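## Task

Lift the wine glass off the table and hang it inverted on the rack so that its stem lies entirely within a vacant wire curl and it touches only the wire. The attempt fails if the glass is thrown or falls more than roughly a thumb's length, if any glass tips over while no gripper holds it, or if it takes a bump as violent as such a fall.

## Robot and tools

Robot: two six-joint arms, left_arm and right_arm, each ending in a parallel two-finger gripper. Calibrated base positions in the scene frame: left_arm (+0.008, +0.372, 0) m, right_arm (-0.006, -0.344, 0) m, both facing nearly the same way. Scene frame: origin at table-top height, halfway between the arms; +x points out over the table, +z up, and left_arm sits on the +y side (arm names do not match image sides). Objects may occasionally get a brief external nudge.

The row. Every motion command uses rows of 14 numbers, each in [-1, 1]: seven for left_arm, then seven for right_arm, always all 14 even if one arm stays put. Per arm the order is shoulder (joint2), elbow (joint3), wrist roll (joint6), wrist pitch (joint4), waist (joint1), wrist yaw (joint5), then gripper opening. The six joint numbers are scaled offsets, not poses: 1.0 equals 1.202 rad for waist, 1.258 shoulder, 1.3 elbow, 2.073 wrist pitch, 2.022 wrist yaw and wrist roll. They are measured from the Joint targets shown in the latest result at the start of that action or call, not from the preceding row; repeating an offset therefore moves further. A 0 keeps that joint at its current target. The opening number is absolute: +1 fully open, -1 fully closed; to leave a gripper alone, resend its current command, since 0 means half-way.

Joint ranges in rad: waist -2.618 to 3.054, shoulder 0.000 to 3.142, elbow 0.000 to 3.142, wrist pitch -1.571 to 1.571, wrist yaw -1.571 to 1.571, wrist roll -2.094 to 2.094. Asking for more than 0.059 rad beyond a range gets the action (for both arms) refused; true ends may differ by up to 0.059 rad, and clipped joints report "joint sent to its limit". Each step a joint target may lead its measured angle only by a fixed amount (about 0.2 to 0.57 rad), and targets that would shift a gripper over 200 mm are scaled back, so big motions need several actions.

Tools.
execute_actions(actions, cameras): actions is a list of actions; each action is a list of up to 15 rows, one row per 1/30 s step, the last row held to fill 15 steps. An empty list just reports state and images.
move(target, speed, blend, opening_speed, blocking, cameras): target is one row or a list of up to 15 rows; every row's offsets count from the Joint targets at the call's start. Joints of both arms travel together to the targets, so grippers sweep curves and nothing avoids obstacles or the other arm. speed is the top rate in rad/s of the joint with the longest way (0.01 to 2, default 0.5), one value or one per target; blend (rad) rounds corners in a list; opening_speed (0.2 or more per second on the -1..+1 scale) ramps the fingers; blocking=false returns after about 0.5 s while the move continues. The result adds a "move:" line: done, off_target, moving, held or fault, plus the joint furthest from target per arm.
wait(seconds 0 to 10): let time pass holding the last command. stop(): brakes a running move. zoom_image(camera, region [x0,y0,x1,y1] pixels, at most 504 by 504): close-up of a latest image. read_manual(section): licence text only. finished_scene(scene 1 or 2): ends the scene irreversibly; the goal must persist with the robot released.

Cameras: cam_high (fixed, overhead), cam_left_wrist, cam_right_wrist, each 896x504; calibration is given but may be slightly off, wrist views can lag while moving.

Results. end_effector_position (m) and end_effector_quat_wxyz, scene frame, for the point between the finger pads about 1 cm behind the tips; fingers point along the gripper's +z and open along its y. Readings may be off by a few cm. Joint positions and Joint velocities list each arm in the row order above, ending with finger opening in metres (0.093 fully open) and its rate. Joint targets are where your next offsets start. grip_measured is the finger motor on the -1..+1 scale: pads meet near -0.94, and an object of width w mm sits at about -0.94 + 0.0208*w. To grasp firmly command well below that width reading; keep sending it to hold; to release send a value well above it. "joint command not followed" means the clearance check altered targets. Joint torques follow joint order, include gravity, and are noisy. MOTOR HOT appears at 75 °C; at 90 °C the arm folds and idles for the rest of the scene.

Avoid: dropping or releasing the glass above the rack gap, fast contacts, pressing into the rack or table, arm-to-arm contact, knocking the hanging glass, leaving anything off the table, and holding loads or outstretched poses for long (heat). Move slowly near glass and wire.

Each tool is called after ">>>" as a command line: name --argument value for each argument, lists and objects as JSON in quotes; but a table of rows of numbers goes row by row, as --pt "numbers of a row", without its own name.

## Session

>>> execute_actions --actions '[]'

>>> zoom_image --camera "cam_high" --region '[370, 180, 590, 400]'

Scene clock: 0.00 s.
left_arm: end_effector_position=(+0.4116, +0.3657, +0.1154) grip_measured=+1.000 end_effector_quat_wxyz=(+0.616, -0.002, +0.788, +0.012) | right_arm: end_effector_position=(+0.3798, -0.3517, +0.1213) grip_measured=+1.000 end_effector_quat_wxyz=(+0.635, +0.012, +0.772, -0.012)
Joint names: [shoulder, elbow, wrist roll, wrist pitch, waist, wrist yaw]
Joint positions: left_arm=[1.57 0.392 0.002 0.934 -0.038 -0.059 0.093] | right_arm=[1.521 0.303 0.002 1.025 -0.023 0.026 0.093]
Joint velocities: within noise
Joint torques (N m): no reading
Heat: left arm: 29 °C; right arm: 29 °C.
Joint targets: left_arm=[1.562 0.400 0.002 0.940 -0.038 -0.059] | right_arm=[1.516 0.310 0.002 1.028 -0.023 0.026]
Tool commands: left_gripper/opening=+1.0 right_gripper/opening=+1.0
camera_calibration:
cam_left_wrist: T_world_to_cam=[[0.00468474, -0.999735, -0.0225243, 0.367558], [-0.619573, 0.0147785, -0.7848, 0.380347], [0.784925, 0.017632, -0.61934, -0.177478], [0, 0, 0, 1]] pos_world=[0.373238, 0.364969, 0.196856]
cam_right_wrist: T_world_to_cam=[[-0.0511206, -0.998147, -0.0329985, -0.325919], [-0.573131, 0.0563802, -0.817522, 0.376861], [0.817868, -0.0228798, -0.574951, -0.171161], [0, 0, 0, 1]] pos_world=[0.339316, -0.350479, 0.198929]

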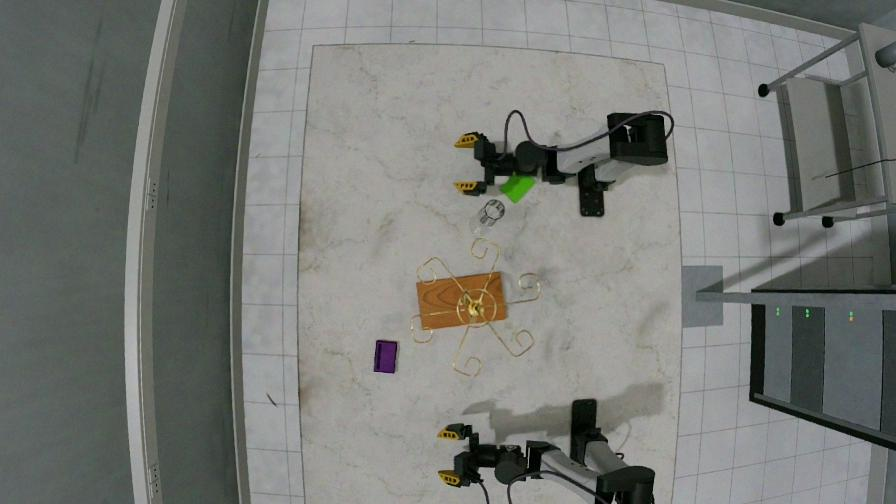

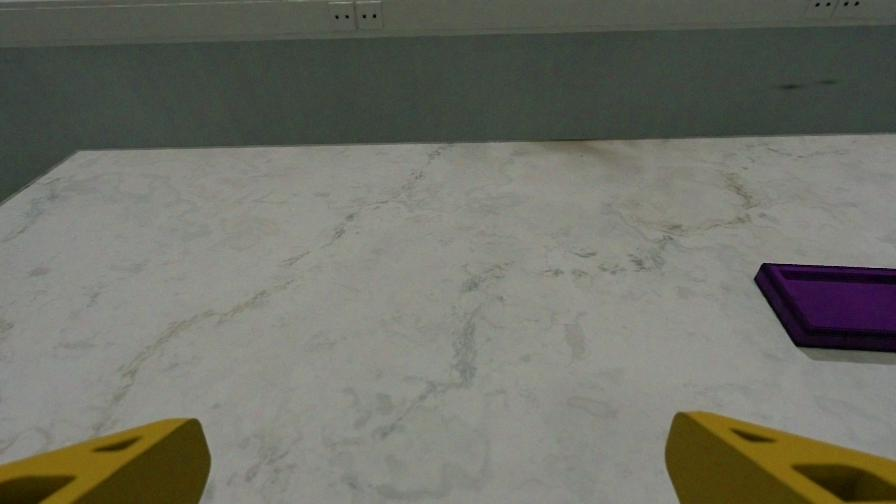

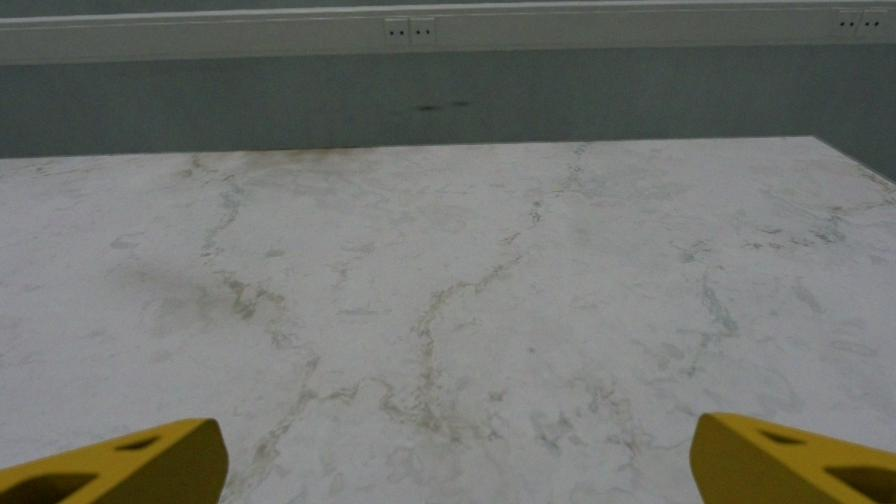

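Scaled by 2.291 from the camera's 896x504 image, which has a finer 1280x720 frame.

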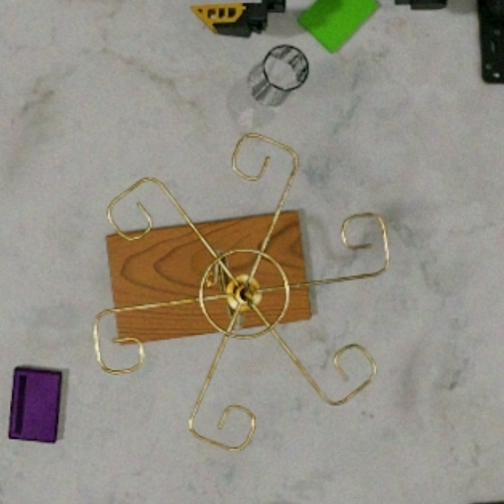

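>>> move --pt "-0.4 0.09 0 -0.18 0 0 1 -0.068 0.542 -0.4 -0.6 -0.448 0 1" --pt "-0.746 0.18 0 -0.371 -0.617 0.029 1 -0.068 0.542 -0.778 -0.998 -0.448 -0.784 1" --pt "-0.746 0.18 0 -0.371 -0.617 0.029 1 0.061 0.325 -0.778 -0.839 -0.448 -0.784 1" --speed 1.3 --blend 0.1

>>> zoom_image --camera "cam_high" --region '[460, 200, 550, 290]'

Scene clock: 49.70 s.
left_arm: end_effector_position=(+0.2175, +0.1684, +0.3595) grip_measured=+1.000 end_effector_quat_wxyz=(+0.704, +0.243, +0.604, -0.283) | right_arm: end_effector_position=(+0.2790, -0.3197, +0.1547) grip_measured=+1.000 end_effector_quat_wxyz=(+0.606, -0.345, +0.626, +0.350)
Joint names: [shoulder, elbow, wrist roll, wrist pitch, waist, wrist yaw]
Joint positions: left_arm=[0.627 0.603 0.002 0.177 -0.775 -0.012 0.093] | right_arm=[1.592 0.738 -1.563 -0.729 -0.559 -1.549 0.093]
Joint velocities: within noise
Joint torques (N m): left_arm=[-0.51 8.35 -0.07 1.83 -0.95 0.08] | right_arm=[-5.18 3.93 -0.16 0.36 -0.42 -0.92]
Heat: left arm: 35 °C; right arm: 33 °C.
Joint targets: left_arm=[0.623 0.633 0.002 0.171 -0.780 0.000] | right_arm=[1.593 0.732 -1.571 -0.712 -0.562 -1.560]
move: done
camera_calibration:
cam_left_wrist: T_world_to_cam=[[-0.698801, -0.715232, -0.0109759, 0.277622], [-0.183697, 0.194264, -0.963596, 0.393899], [0.691327, -0.671345, -0.267138, 0.139276], [0, 0, 0, 1]] pos_world=[0.170075, 0.215546, 0.419812]
cam_right_wrist: T_world_to_cam=[[0.848284, -0.526332, -0.0582094, -0.394205], [-0.269712, -0.334842, -0.902849, 0.148103], [0.455707, 0.781572, -0.425999, 0.266438], [0, 0, 0, 1]] pos_world=[0.252925, -0.366132, 0.22427]

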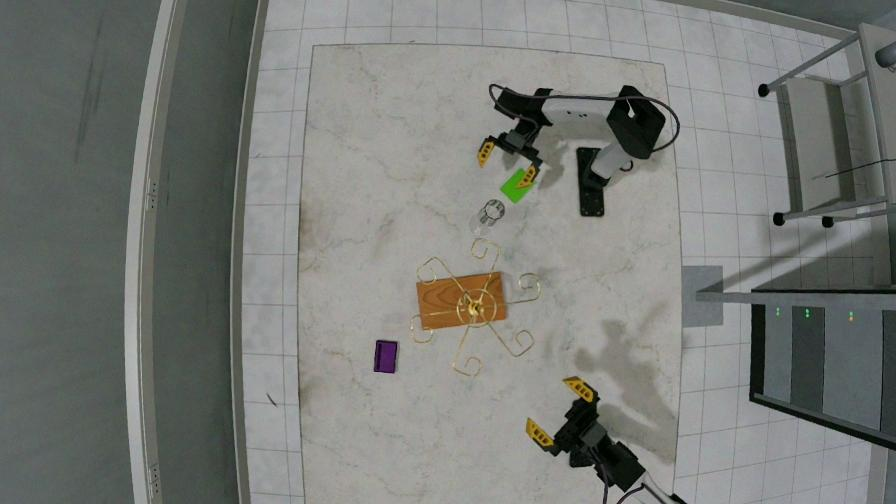

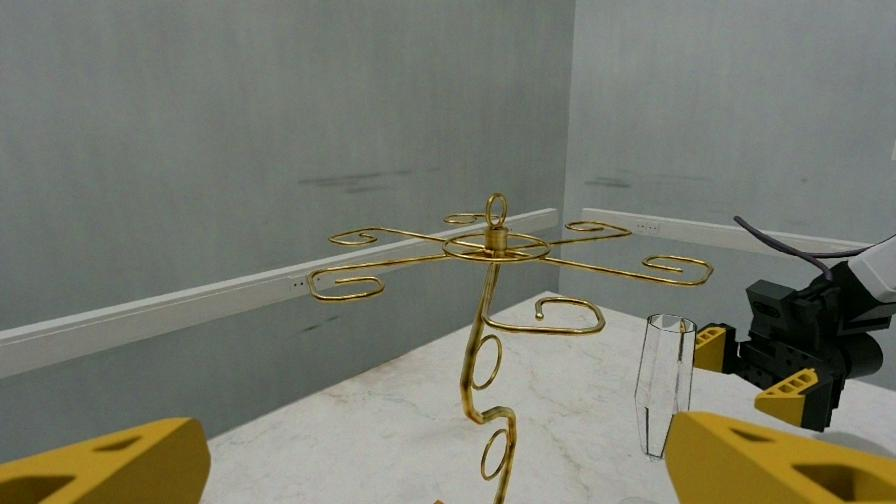

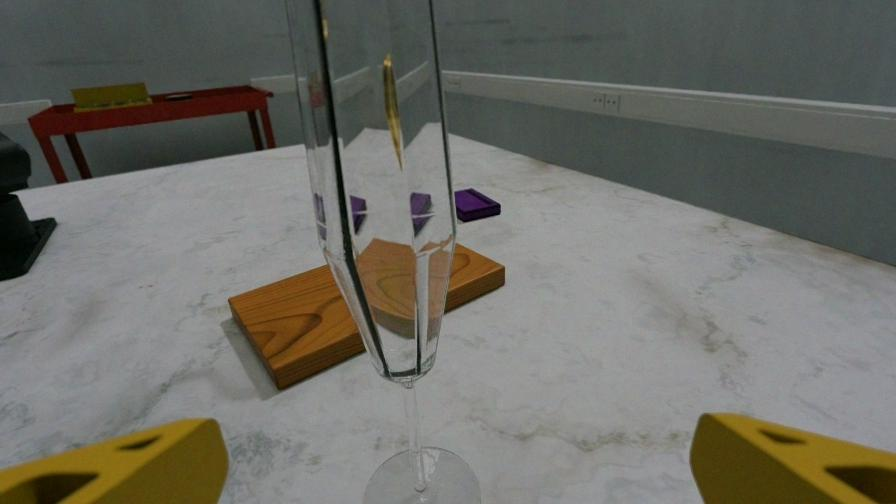

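Scaled by 5.600 from the camera's 896x504 image, which has a finer 1280x720 frame.

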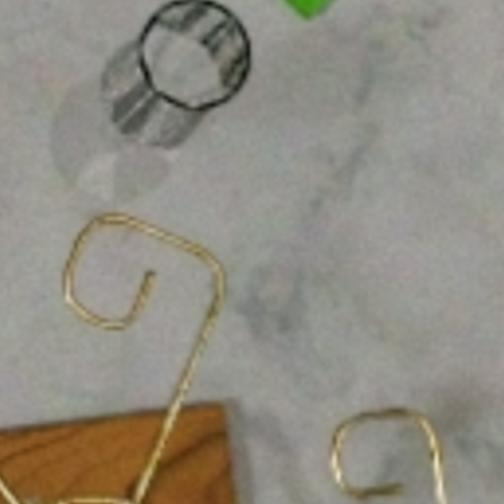

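>>> move --pt "0 0 0 0 0 0 1 0.1875 0.2677 0 -0.053 0.37 0 1" --pt "0 0 0 0 0 0 1 0.1875 0.2677 0 -0.053 0.37 0 -0.1" --pt "0 0 0 0 0 0 1 0.0966 0.4674 0 -0.2335 0.37 0 -0.1" --pt "0 0 0 0 0 0 1 -0.135 0.2445 0.7 -0.234 0 0 -0.1" --speed '[0.5,0.5,0.6,1.3]' --opening_speed 1.0 --blend '[0,0,0.12,0]'

Scene clock: 151.00 s.
left_arm: end_effector_position=(+0.2175, +0.1683, +0.3593) grip_measured=+1.000 end_effector_quat_wxyz=(+0.704, +0.243, +0.604, -0.283) | right_arm: end_effector_position=(+0.2839, -0.3216, +0.2608) grip_measured=-0.002 end_effector_quat_wxyz=(+0.247, +0.127, +0.705, +0.652)
Joint names: [shoulder, elbow, wrist roll, wrist pitch, waist, wrist yaw]
Joint positions: left_arm=[0.627 0.603 0.002 0.176 -0.775 -0.012 0.093] | right_arm=[1.443 1.059 -0.176 -1.179 -0.555 -1.544 0.045]
Joint velocities: within noise
Joint torques (N m): left_arm=[-0.35 8.35 -0.1 1.85 -1.01 0.1] | right_arm=[-6.87 4.51 0.05 0.1 -0.58 -0.95]
Heat: left arm: 41 °C; right arm: 32 °C.
Joint targets: left_arm=[0.623 0.633 0.002 0.171 -0.780 0.000] | right_arm=[1.423 1.050 -0.156 -1.197 -0.562 -1.560]
move: done
camera_calibration:
cam_left_wrist: T_world_to_cam=[[-0.69881, -0.715224, -0.0109787, 0.27762], [-0.184484, 0.195036, -0.96329, 0.393577], [0.691109, -0.67113, -0.26824, 0.13957], [0, 0, 0, 1]] pos_world=[0.170154, 0.215469, 0.419615]
cam_right_wrist: T_world_to_cam=[[0.105096, -0.105888, -0.988809, 0.195668], [-0.986585, 0.1138, -0.117046, 0.387388], [0.12492, 0.987845, -0.092508, 0.384167], [0, 0, 0, 1]] pos_world=[0.313637, -0.402863, 0.27436]

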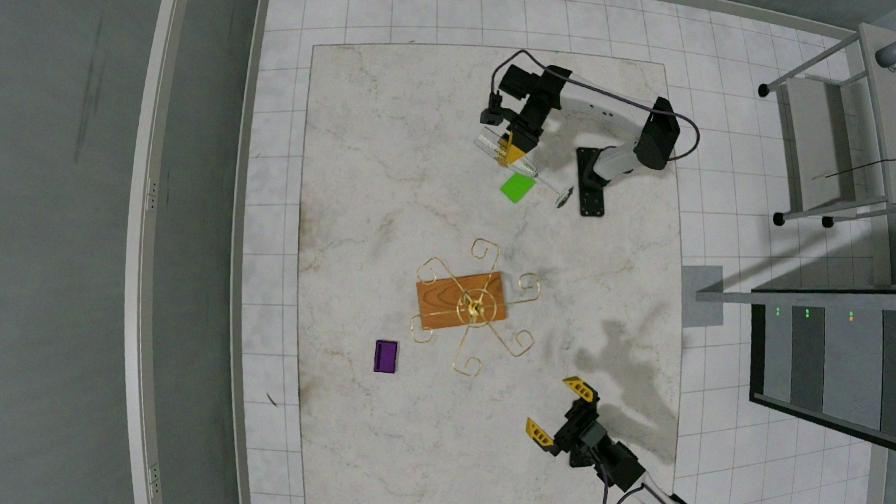

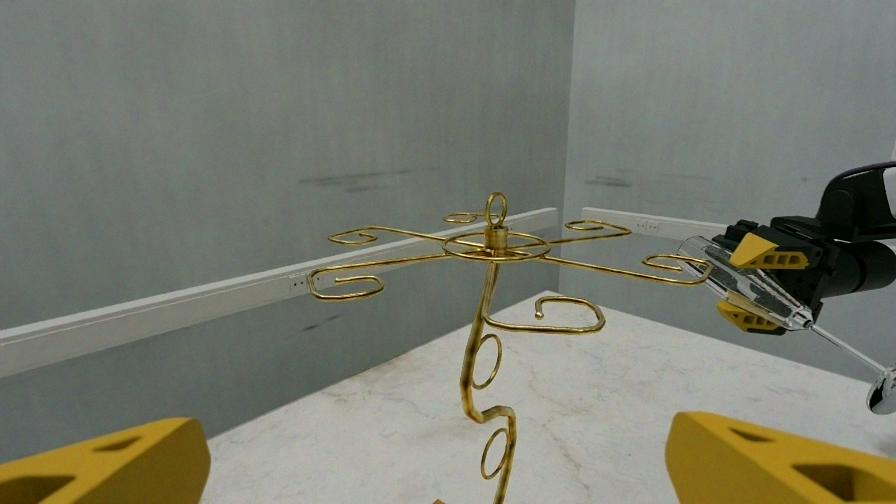

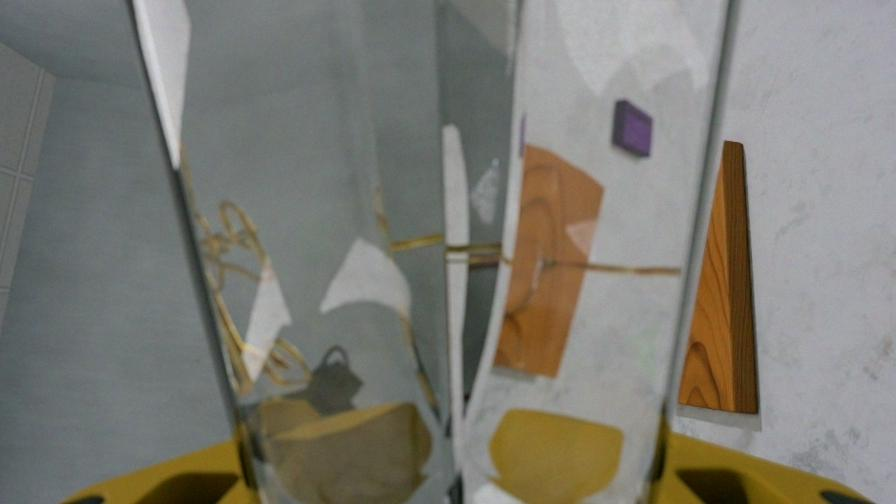

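>>> move --pt "0 0 0 0 0 0 1 0.57 0.5165 0.854 0.0217 0.366 0 -0.1" --pt "0 0 0 0 0 0 1 0.6715 0.6763 0.854 -0.017 0.5624 0 -0.1" --speed '[1.3,0.4]' --cameras '["cam_high","cam_left_wrist"]'

>>> zoom_image --camera "cam_high" --region '[420, 210, 550, 340]'

>>> zoom_image --camera "cam_left_wrist" --region '[420, 160, 740, 380]'

Scene clock: 196.60 s.
left_arm: end_effector_position=(+0.2175, +0.1683, +0.3592) grip_measured=+1.000 end_effector_quat_wxyz=(+0.704, +0.243, +0.604, -0.283) | right_arm: end_effector_position=(+0.4057, -0.1188, +0.2051) grip_measured=-0.003 end_effector_quat_wxyz=(+0.525, -0.474, -0.540, -0.457)
Joint names: [shoulder, elbow, wrist roll, wrist pitch, waist, wrist yaw]
Joint positions: left_arm=[0.627 0.603 0.002 0.175 -0.775 -0.012 0.093] | right_arm=[2.264 1.896 1.563 -1.215 0.119 -1.539 0.045]
Joint velocities: within noise
Joint torques (N m): left_arm=[-0.31 8.2 -0.03 1.9 -0.68 0.05] | right_arm=[-11.15 8.1 0.01 0.05 -0.47 -1.03]
Heat: left arm: 42 °C; right arm: 32 °C.
Joint targets: left_arm=[0.623 0.633 0.002 0.171 -0.780 0.000] | right_arm=[2.268 1.929 1.571 -1.232 0.114 -1.560]
move: done
camera_calibration:
cam_left_wrist: T_world_to_cam=[[-0.698812, -0.715221, -0.0109797, 0.27762], [-0.184746, 0.195294, -0.963187, 0.393469], [0.691036, -0.671059, -0.268608, 0.139668], [0, 0, 0, 1]] pos_world=[0.17018, 0.215443, 0.419549]
Images, in order (width x height): cam_high 896x504, cam_left_wrist 896x504.

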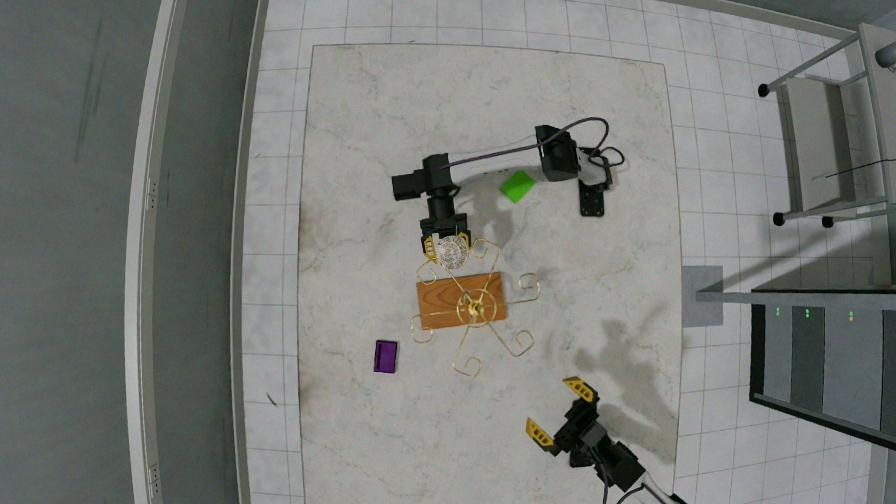

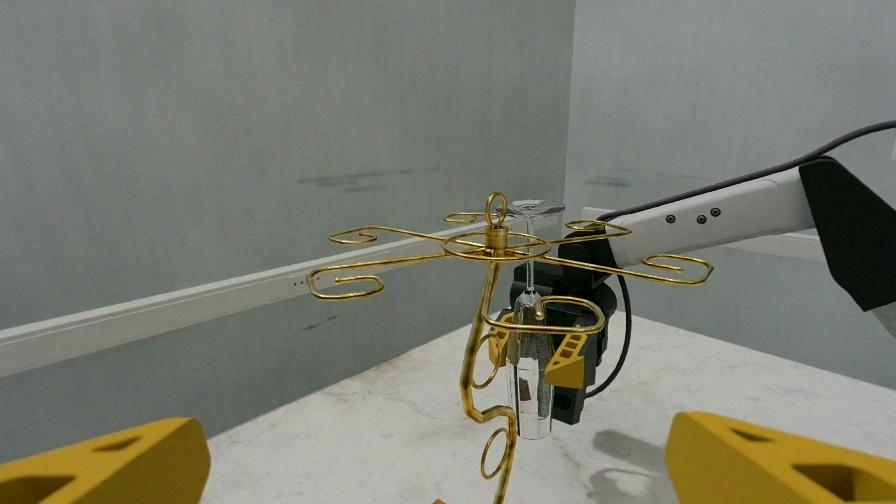

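Scaled by 3.877 from the camera's 896x504 image, which has a finer 1280x720 frame.

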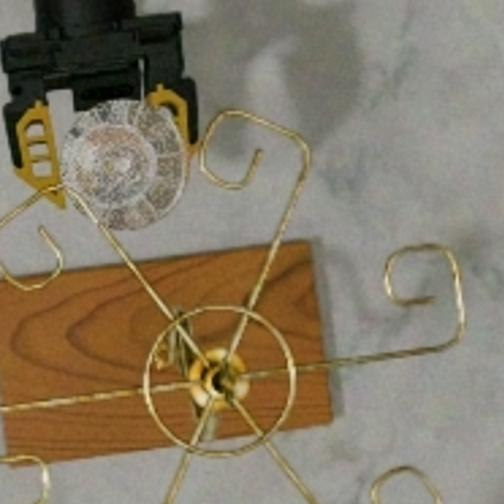

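Scaled by 1.575 from the camera's 896x504 image, which has a finer 1280x720 frame.

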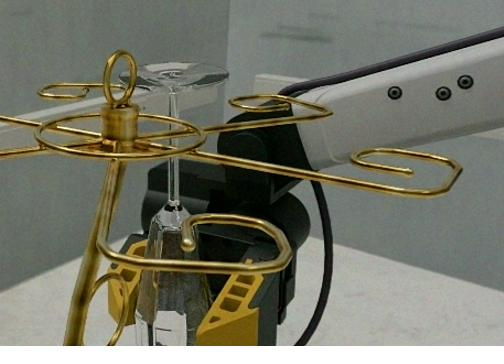

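>>> move --pt "0 0 0 0 0 0 1 -0.0397 -0.0212 0.854 -0.0036 0.0602 0 -0.1" --pt "0 0 0 0 0 0 1 -0.1491 -0.1715 0 0.0315 0.0816 0 -0.1" --speed 0.3 --blend 0.02 --cameras '["cam_high"]'

target 1 of 2 would take right_arm's wrist roll more than 0.059 radians past the upper end of its range (2.094 radians), so nothing of the call was run. Give that joint a number nearer 0 in that row, or first move the joint away from that end.
Scene clock: 240.17 s.
left_arm: end_effector_position=(+0.2175, +0.1683, +0.3591) grip_measured=+1.000 end_effector_quat_wxyz=(+0.704, +0.243, +0.605, -0.283) | right_arm: end_effector_position=(+0.4055, -0.1188, +0.2051) grip_measured=-0.003 end_effector_quat_wxyz=(+0.525, -0.474, -0.540, -0.456)
Joint names: [shoulder, elbow, wrist roll, wrist pitch, waist, wrist yaw]
Joint positions: left_arm=[0.627 0.603 0.002 0.175 -0.775 -0.012 0.093] | right_arm=[2.264 1.896 1.563 -1.216 0.119 -1.539 0.045]
Joint velocities: within noise
Joint torques (N m): left_arm=[-0.27 8.46 -0.08 1.81 -0.83 0.07] | right_arm=[-11.21 7.98 -0.02 0.05 -0.44 -0.97]
Heat: left arm: 43 °C; right arm: 39 °C.
Joint targets: left_arm=[0.623 0.633 0.002 0.170 -0.780 0.000] | right_arm=[2.268 1.929 1.571 -1.232 0.114 -1.560]
Tool commands: left_gripper/opening=+1.0 right_gripper/opening=-0.1

Good catch; fix roll.

>>> move --pt "0 0 0 0 0 0 1 -0.0397 -0.0212 0 -0.0036 0.0602 0 -0.1" --pt "0 0 0 0 0 0 1 -0.1491 -0.1715 0 0.0315 0.0816 0 -0.1" --speed 0.35 --blend 0.02 --cameras '["cam_high","cam_left_wrist"]'

>>> zoom_image --camera "cam_high" --region '[420, 210, 550, 340]'

>>> zoom_image --camera "cam_left_wrist" --region '[420, 160, 740, 380]'

Scene clock: 256.20 s.
left_arm: end_effector_position=(+0.2175, +0.1683, +0.3591) grip_measured=+1.000 end_effector_quat_wxyz=(+0.704, +0.243, +0.605, -0.283) | right_arm: end_effector_position=(+0.3528, -0.0914, +0.2179) grip_measured=-0.003 end_effector_quat_wxyz=(+0.546, -0.452, -0.558, -0.432)
Joint names: [shoulder, elbow, wrist roll, wrist pitch, waist, wrist yaw]
Joint positions: left_arm=[0.627 0.603 0.002 0.175 -0.775 -0.012 0.093] | right_arm=[2.12 1.715 1.563 -1.184 0.205 -1.539 0.045]
Joint velocities: within noise
Joint torques (N m): left_arm=[-0.43 8.23 -0.1 1.87 -0.85 0.12] | right_arm=[-14.09 4.63 -0.03 0.32 0.53 -1]
Heat: left arm: 43 °C; right arm: 41 °C.
Joint targets: left_arm=[0.623 0.633 0.002 0.171 -0.780 0.000] | right_arm=[2.080 1.706 1.571 -1.167 0.212 -1.560]
move: off_target (right_arm); right_arm: the shoulder is farthest, 0.039 rad from its target
camera_calibration:
cam_left_wrist: T_world_to_cam=[[-0.698815, -0.715218, -0.0109806, 0.277619], [-0.185008, 0.195551, -0.963085, 0.393362], [0.690962, -0.670987, -0.268975, 0.139766], [0, 0, 0, 1]] pos_world=[0.170207, 0.215417, 0.419483]
Images, in order (width x height): cam_high 896x504, cam_left_wrist 896x504.

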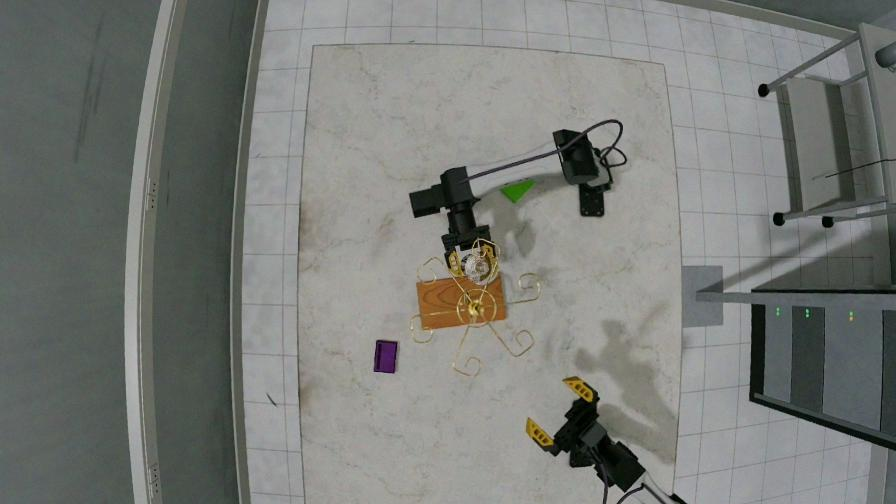

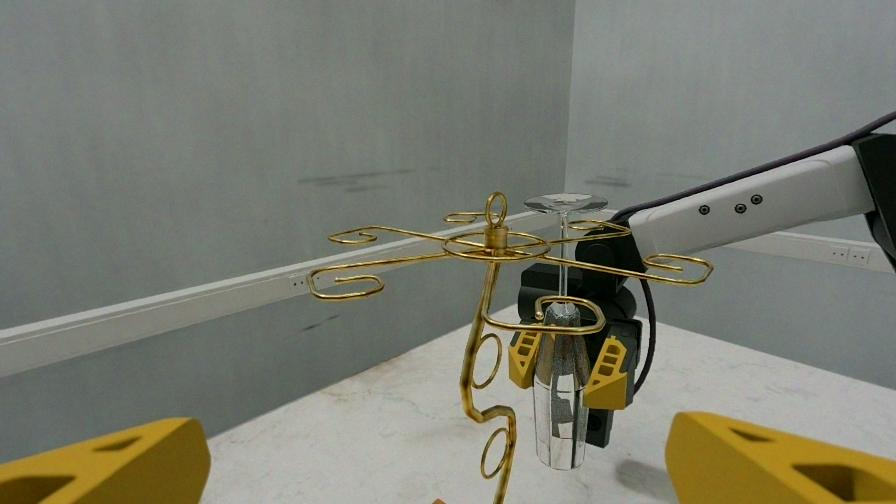

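Scaled by 3.877 from the camera's 896x504 image, which has a finer 1280x720 frame.

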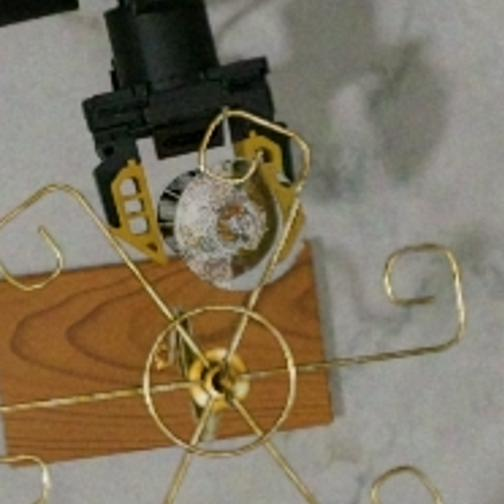

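Scaled by 1.575 from the camera's 896x504 image, which has a finer 1280x720 frame.

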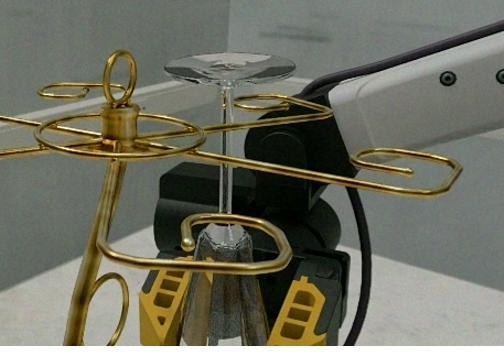

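>>> move --pt "0 0 0 0 0 0 1 -0.0962 -0.1377 0 0.028 -0.0273 0 -0.1" --pt "0 0 0 0 0 0 1 -0.1375 -0.193 0 0.0376 -0.0602 0 -0.1" --speed 0.3 --blend 0.01 --cameras '["cam_high","cam_left_wrist"]'

>>> zoom_image --camera "cam_high" --region '[420, 210, 550, 340]'

>>> zoom_image --camera "cam_left_wrist" --region '[420, 160, 740, 380]'

Scene clock: 281.70 s.
left_arm: end_effector_position=(+0.2175, +0.1683, +0.3591) grip_measured=+1.000 end_effector_quat_wxyz=(+0.704, +0.243, +0.605, -0.283) | right_arm: end_effector_position=(+0.3232, -0.1214, +0.2211) grip_measured=-0.003 end_effector_quat_wxyz=(+0.531, -0.468, -0.545, -0.450)
Joint names: [shoulder, elbow, wrist roll, wrist pitch, waist, wrist yaw]
Joint positions: left_arm=[0.627 0.603 0.002 0.175 -0.775 -0.012 0.093] | right_arm=[1.941 1.465 1.566 -1.106 0.143 -1.539 0.045]
Joint velocities: within noise
Joint torques (N m): left_arm=[-0.13 8.34 -0.05 1.9 -0.8 0.11] | right_arm=[-12.25 4.29 -0.04 0.37 -0.31 -0.97]
Heat: left arm: 44 °C; right arm: 48 °C.
Joint targets: left_arm=[0.623 0.633 0.002 0.171 -0.780 0.000] | right_arm=[1.907 1.455 1.571 -1.089 0.140 -1.560]
move: done
camera_calibration:
cam_left_wrist: T_world_to_cam=[[-0.698815, -0.715218, -0.0109806, 0.277619], [-0.185008, 0.195551, -0.963085, 0.393362], [0.690962, -0.670987, -0.268975, 0.139766], [0, 0, 0, 1]] pos_world=[0.170207, 0.215417, 0.419483]
Images, in order (width x height): cam_high 896x504, cam_left_wrist 896x504.

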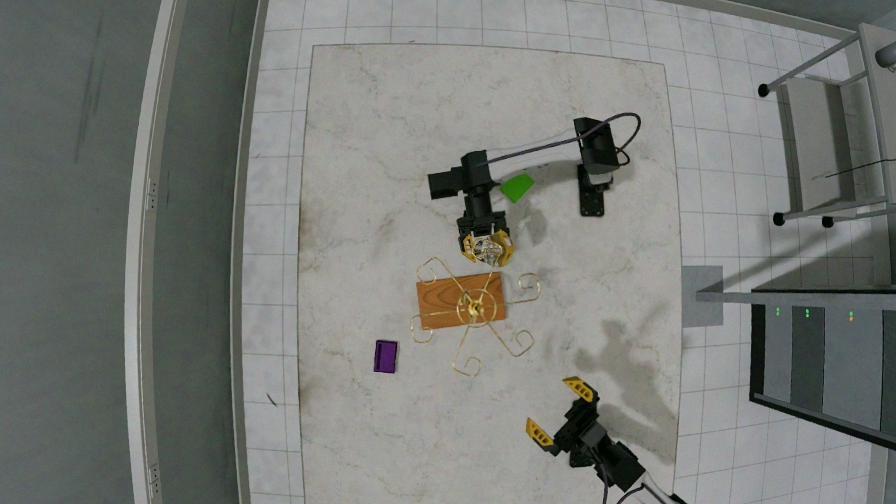

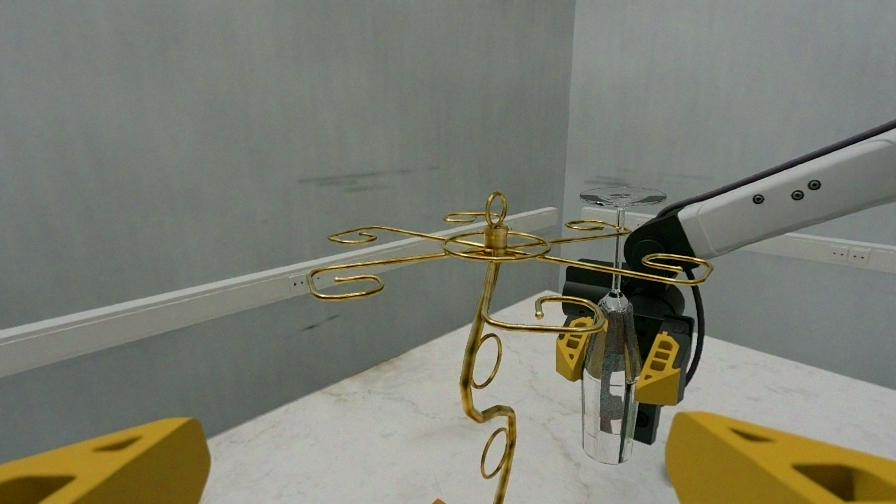

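Scaled by 3.877 from the camera's 896x504 image, which has a finer 1280x720 frame.

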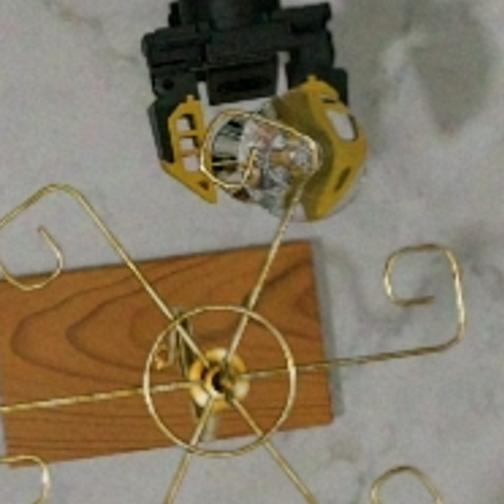

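Scaled by 1.575 from the camera's 896x504 image, which has a finer 1280x720 frame.

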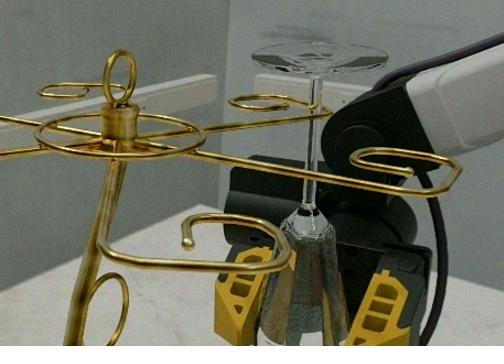

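>>> move --pt "0 0 0 0 0 0 1 0.003 -0.069 0 0.0434 0 0 -0.1" --pt "0 0 0 0 0 0 1 0.003 -0.069 0 0.0434 0 0 0.75" --speed 0.12 --opening_speed 0.7 --cameras '["cam_left_wrist","cam_high"]'

Scene clock: 293.43 s.
left_arm: end_effector_position=(+0.2175, +0.1683, +0.3591) grip_measured=+1.000 end_effector_quat_wxyz=(+0.704, +0.243, +0.605, -0.283) | right_arm: end_effector_position=(+0.3174, -0.1223, +0.2021) grip_measured=+0.747 end_effector_quat_wxyz=(+0.535, -0.467, -0.540, -0.451)
Joint names: [shoulder, elbow, wrist roll, wrist pitch, waist, wrist yaw]
Joint positions: left_arm=[0.627 0.603 0.002 0.175 -0.775 -0.011 0.093] | right_arm=[1.941 1.378 1.575 -1.016 0.143 -1.551 0.081]
Joint velocities: within noise
Joint torques (N m): left_arm=[-0.16 8.44 -0.04 1.87 -0.79 0.06] | right_arm=[-11.78 4.14 -0.15 0.33 -0.32 -0.87]
Heat: left arm: 44 °C; right arm: 46 °C.
Joint targets: left_arm=[0.623 0.633 0.002 0.171 -0.780 0.000] | right_arm=[1.911 1.366 1.571 -0.999 0.140 -1.560]
move: done
camera_calibration:
cam_left_wrist: T_world_to_cam=[[-0.699085, -0.714954, -0.011038, 0.27759], [-0.184895, 0.19566, -0.963084, 0.39332], [0.69072, -0.671236, -0.268975, 0.13986], [0, 0, 0, 1]] pos_world=[0.170178, 0.215386, 0.419483]
Images, in order (width x height): cam_high 896x504, cam_left_wrist 896x504.

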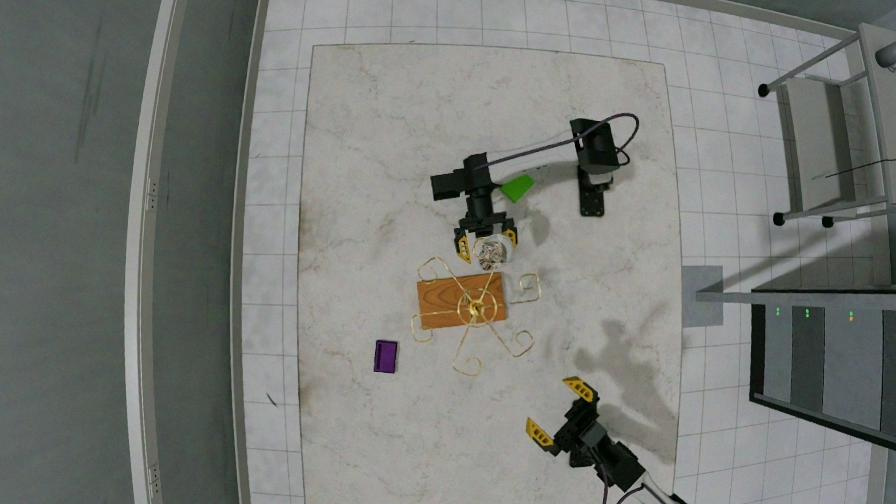

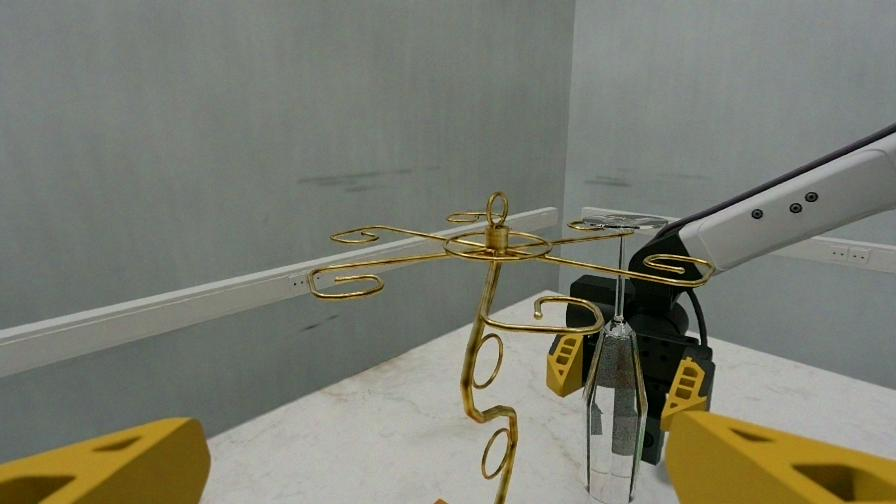

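>>> move --target '[0,0,0,0,0,0,1,-0.111,-0.142,0,0.022,-0.245,0,0.9]' --speed 0.4 --cameras '["cam_left_wrist"]'

Scene clock: 303.17 s.
left_arm: end_effector_position=(+0.2175, +0.1683, +0.3590) grip_measured=+1.000 end_effector_quat_wxyz=(+0.704, +0.243, +0.605, -0.283) | right_arm: end_effector_position=(+0.3290, -0.2207, +0.2040) grip_measured=+0.897 end_effector_quat_wxyz=(-0.462, +0.540, +0.467, +0.526)
Joint names: [shoulder, elbow, wrist roll, wrist pitch, waist, wrist yaw]
Joint positions: left_arm=[0.627 0.603 0.002 0.174 -0.775 -0.011 0.093] | right_arm=[1.796 1.193 1.575 -0.971 -0.153 -1.551 0.088]
Joint velocities: within noise
Joint torques (N m): left_arm=[-0.1 8.36 -0.02 1.9 -0.81 0.11] | right_arm=[-9.92 4.03 -0.14 0.36 -0.23 -0.85]
Heat: left arm: 44 °C; right arm: 46 °C.
Joint targets: left_arm=[0.623 0.633 0.002 0.170 -0.780 0.000] | right_arm=[1.771 1.181 1.571 -0.953 -0.154 -1.560]
move: done
camera_calibration:
cam_left_wrist: T_world_to_cam=[[-0.699088, -0.714951, -0.0110388, 0.277589], [-0.185157, 0.195918, -0.962981, 0.393212], [0.690647, -0.671164, -0.269342, 0.139958], [0, 0, 0, 1]] pos_world=[0.170204, 0.21536, 0.419417]
Images, in order (width x height): cam_left_wrist 896x504.

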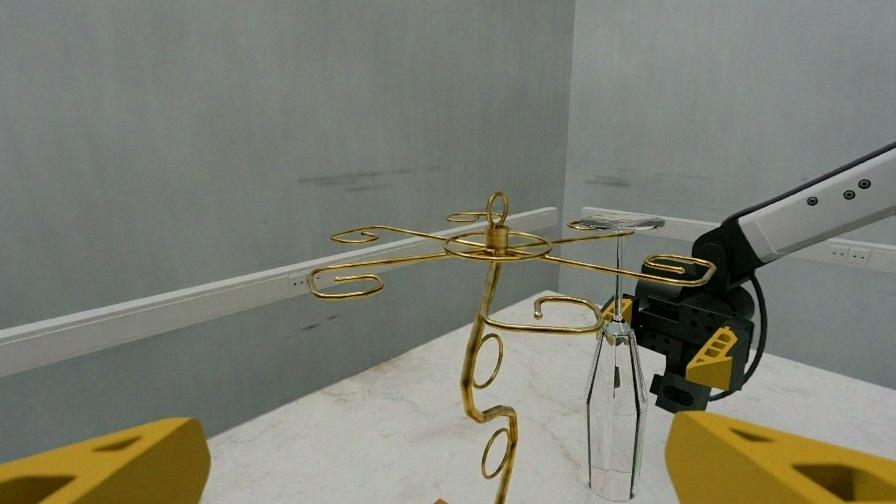

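>>> finished_scene --scene 2

The scene is finished: the task was done.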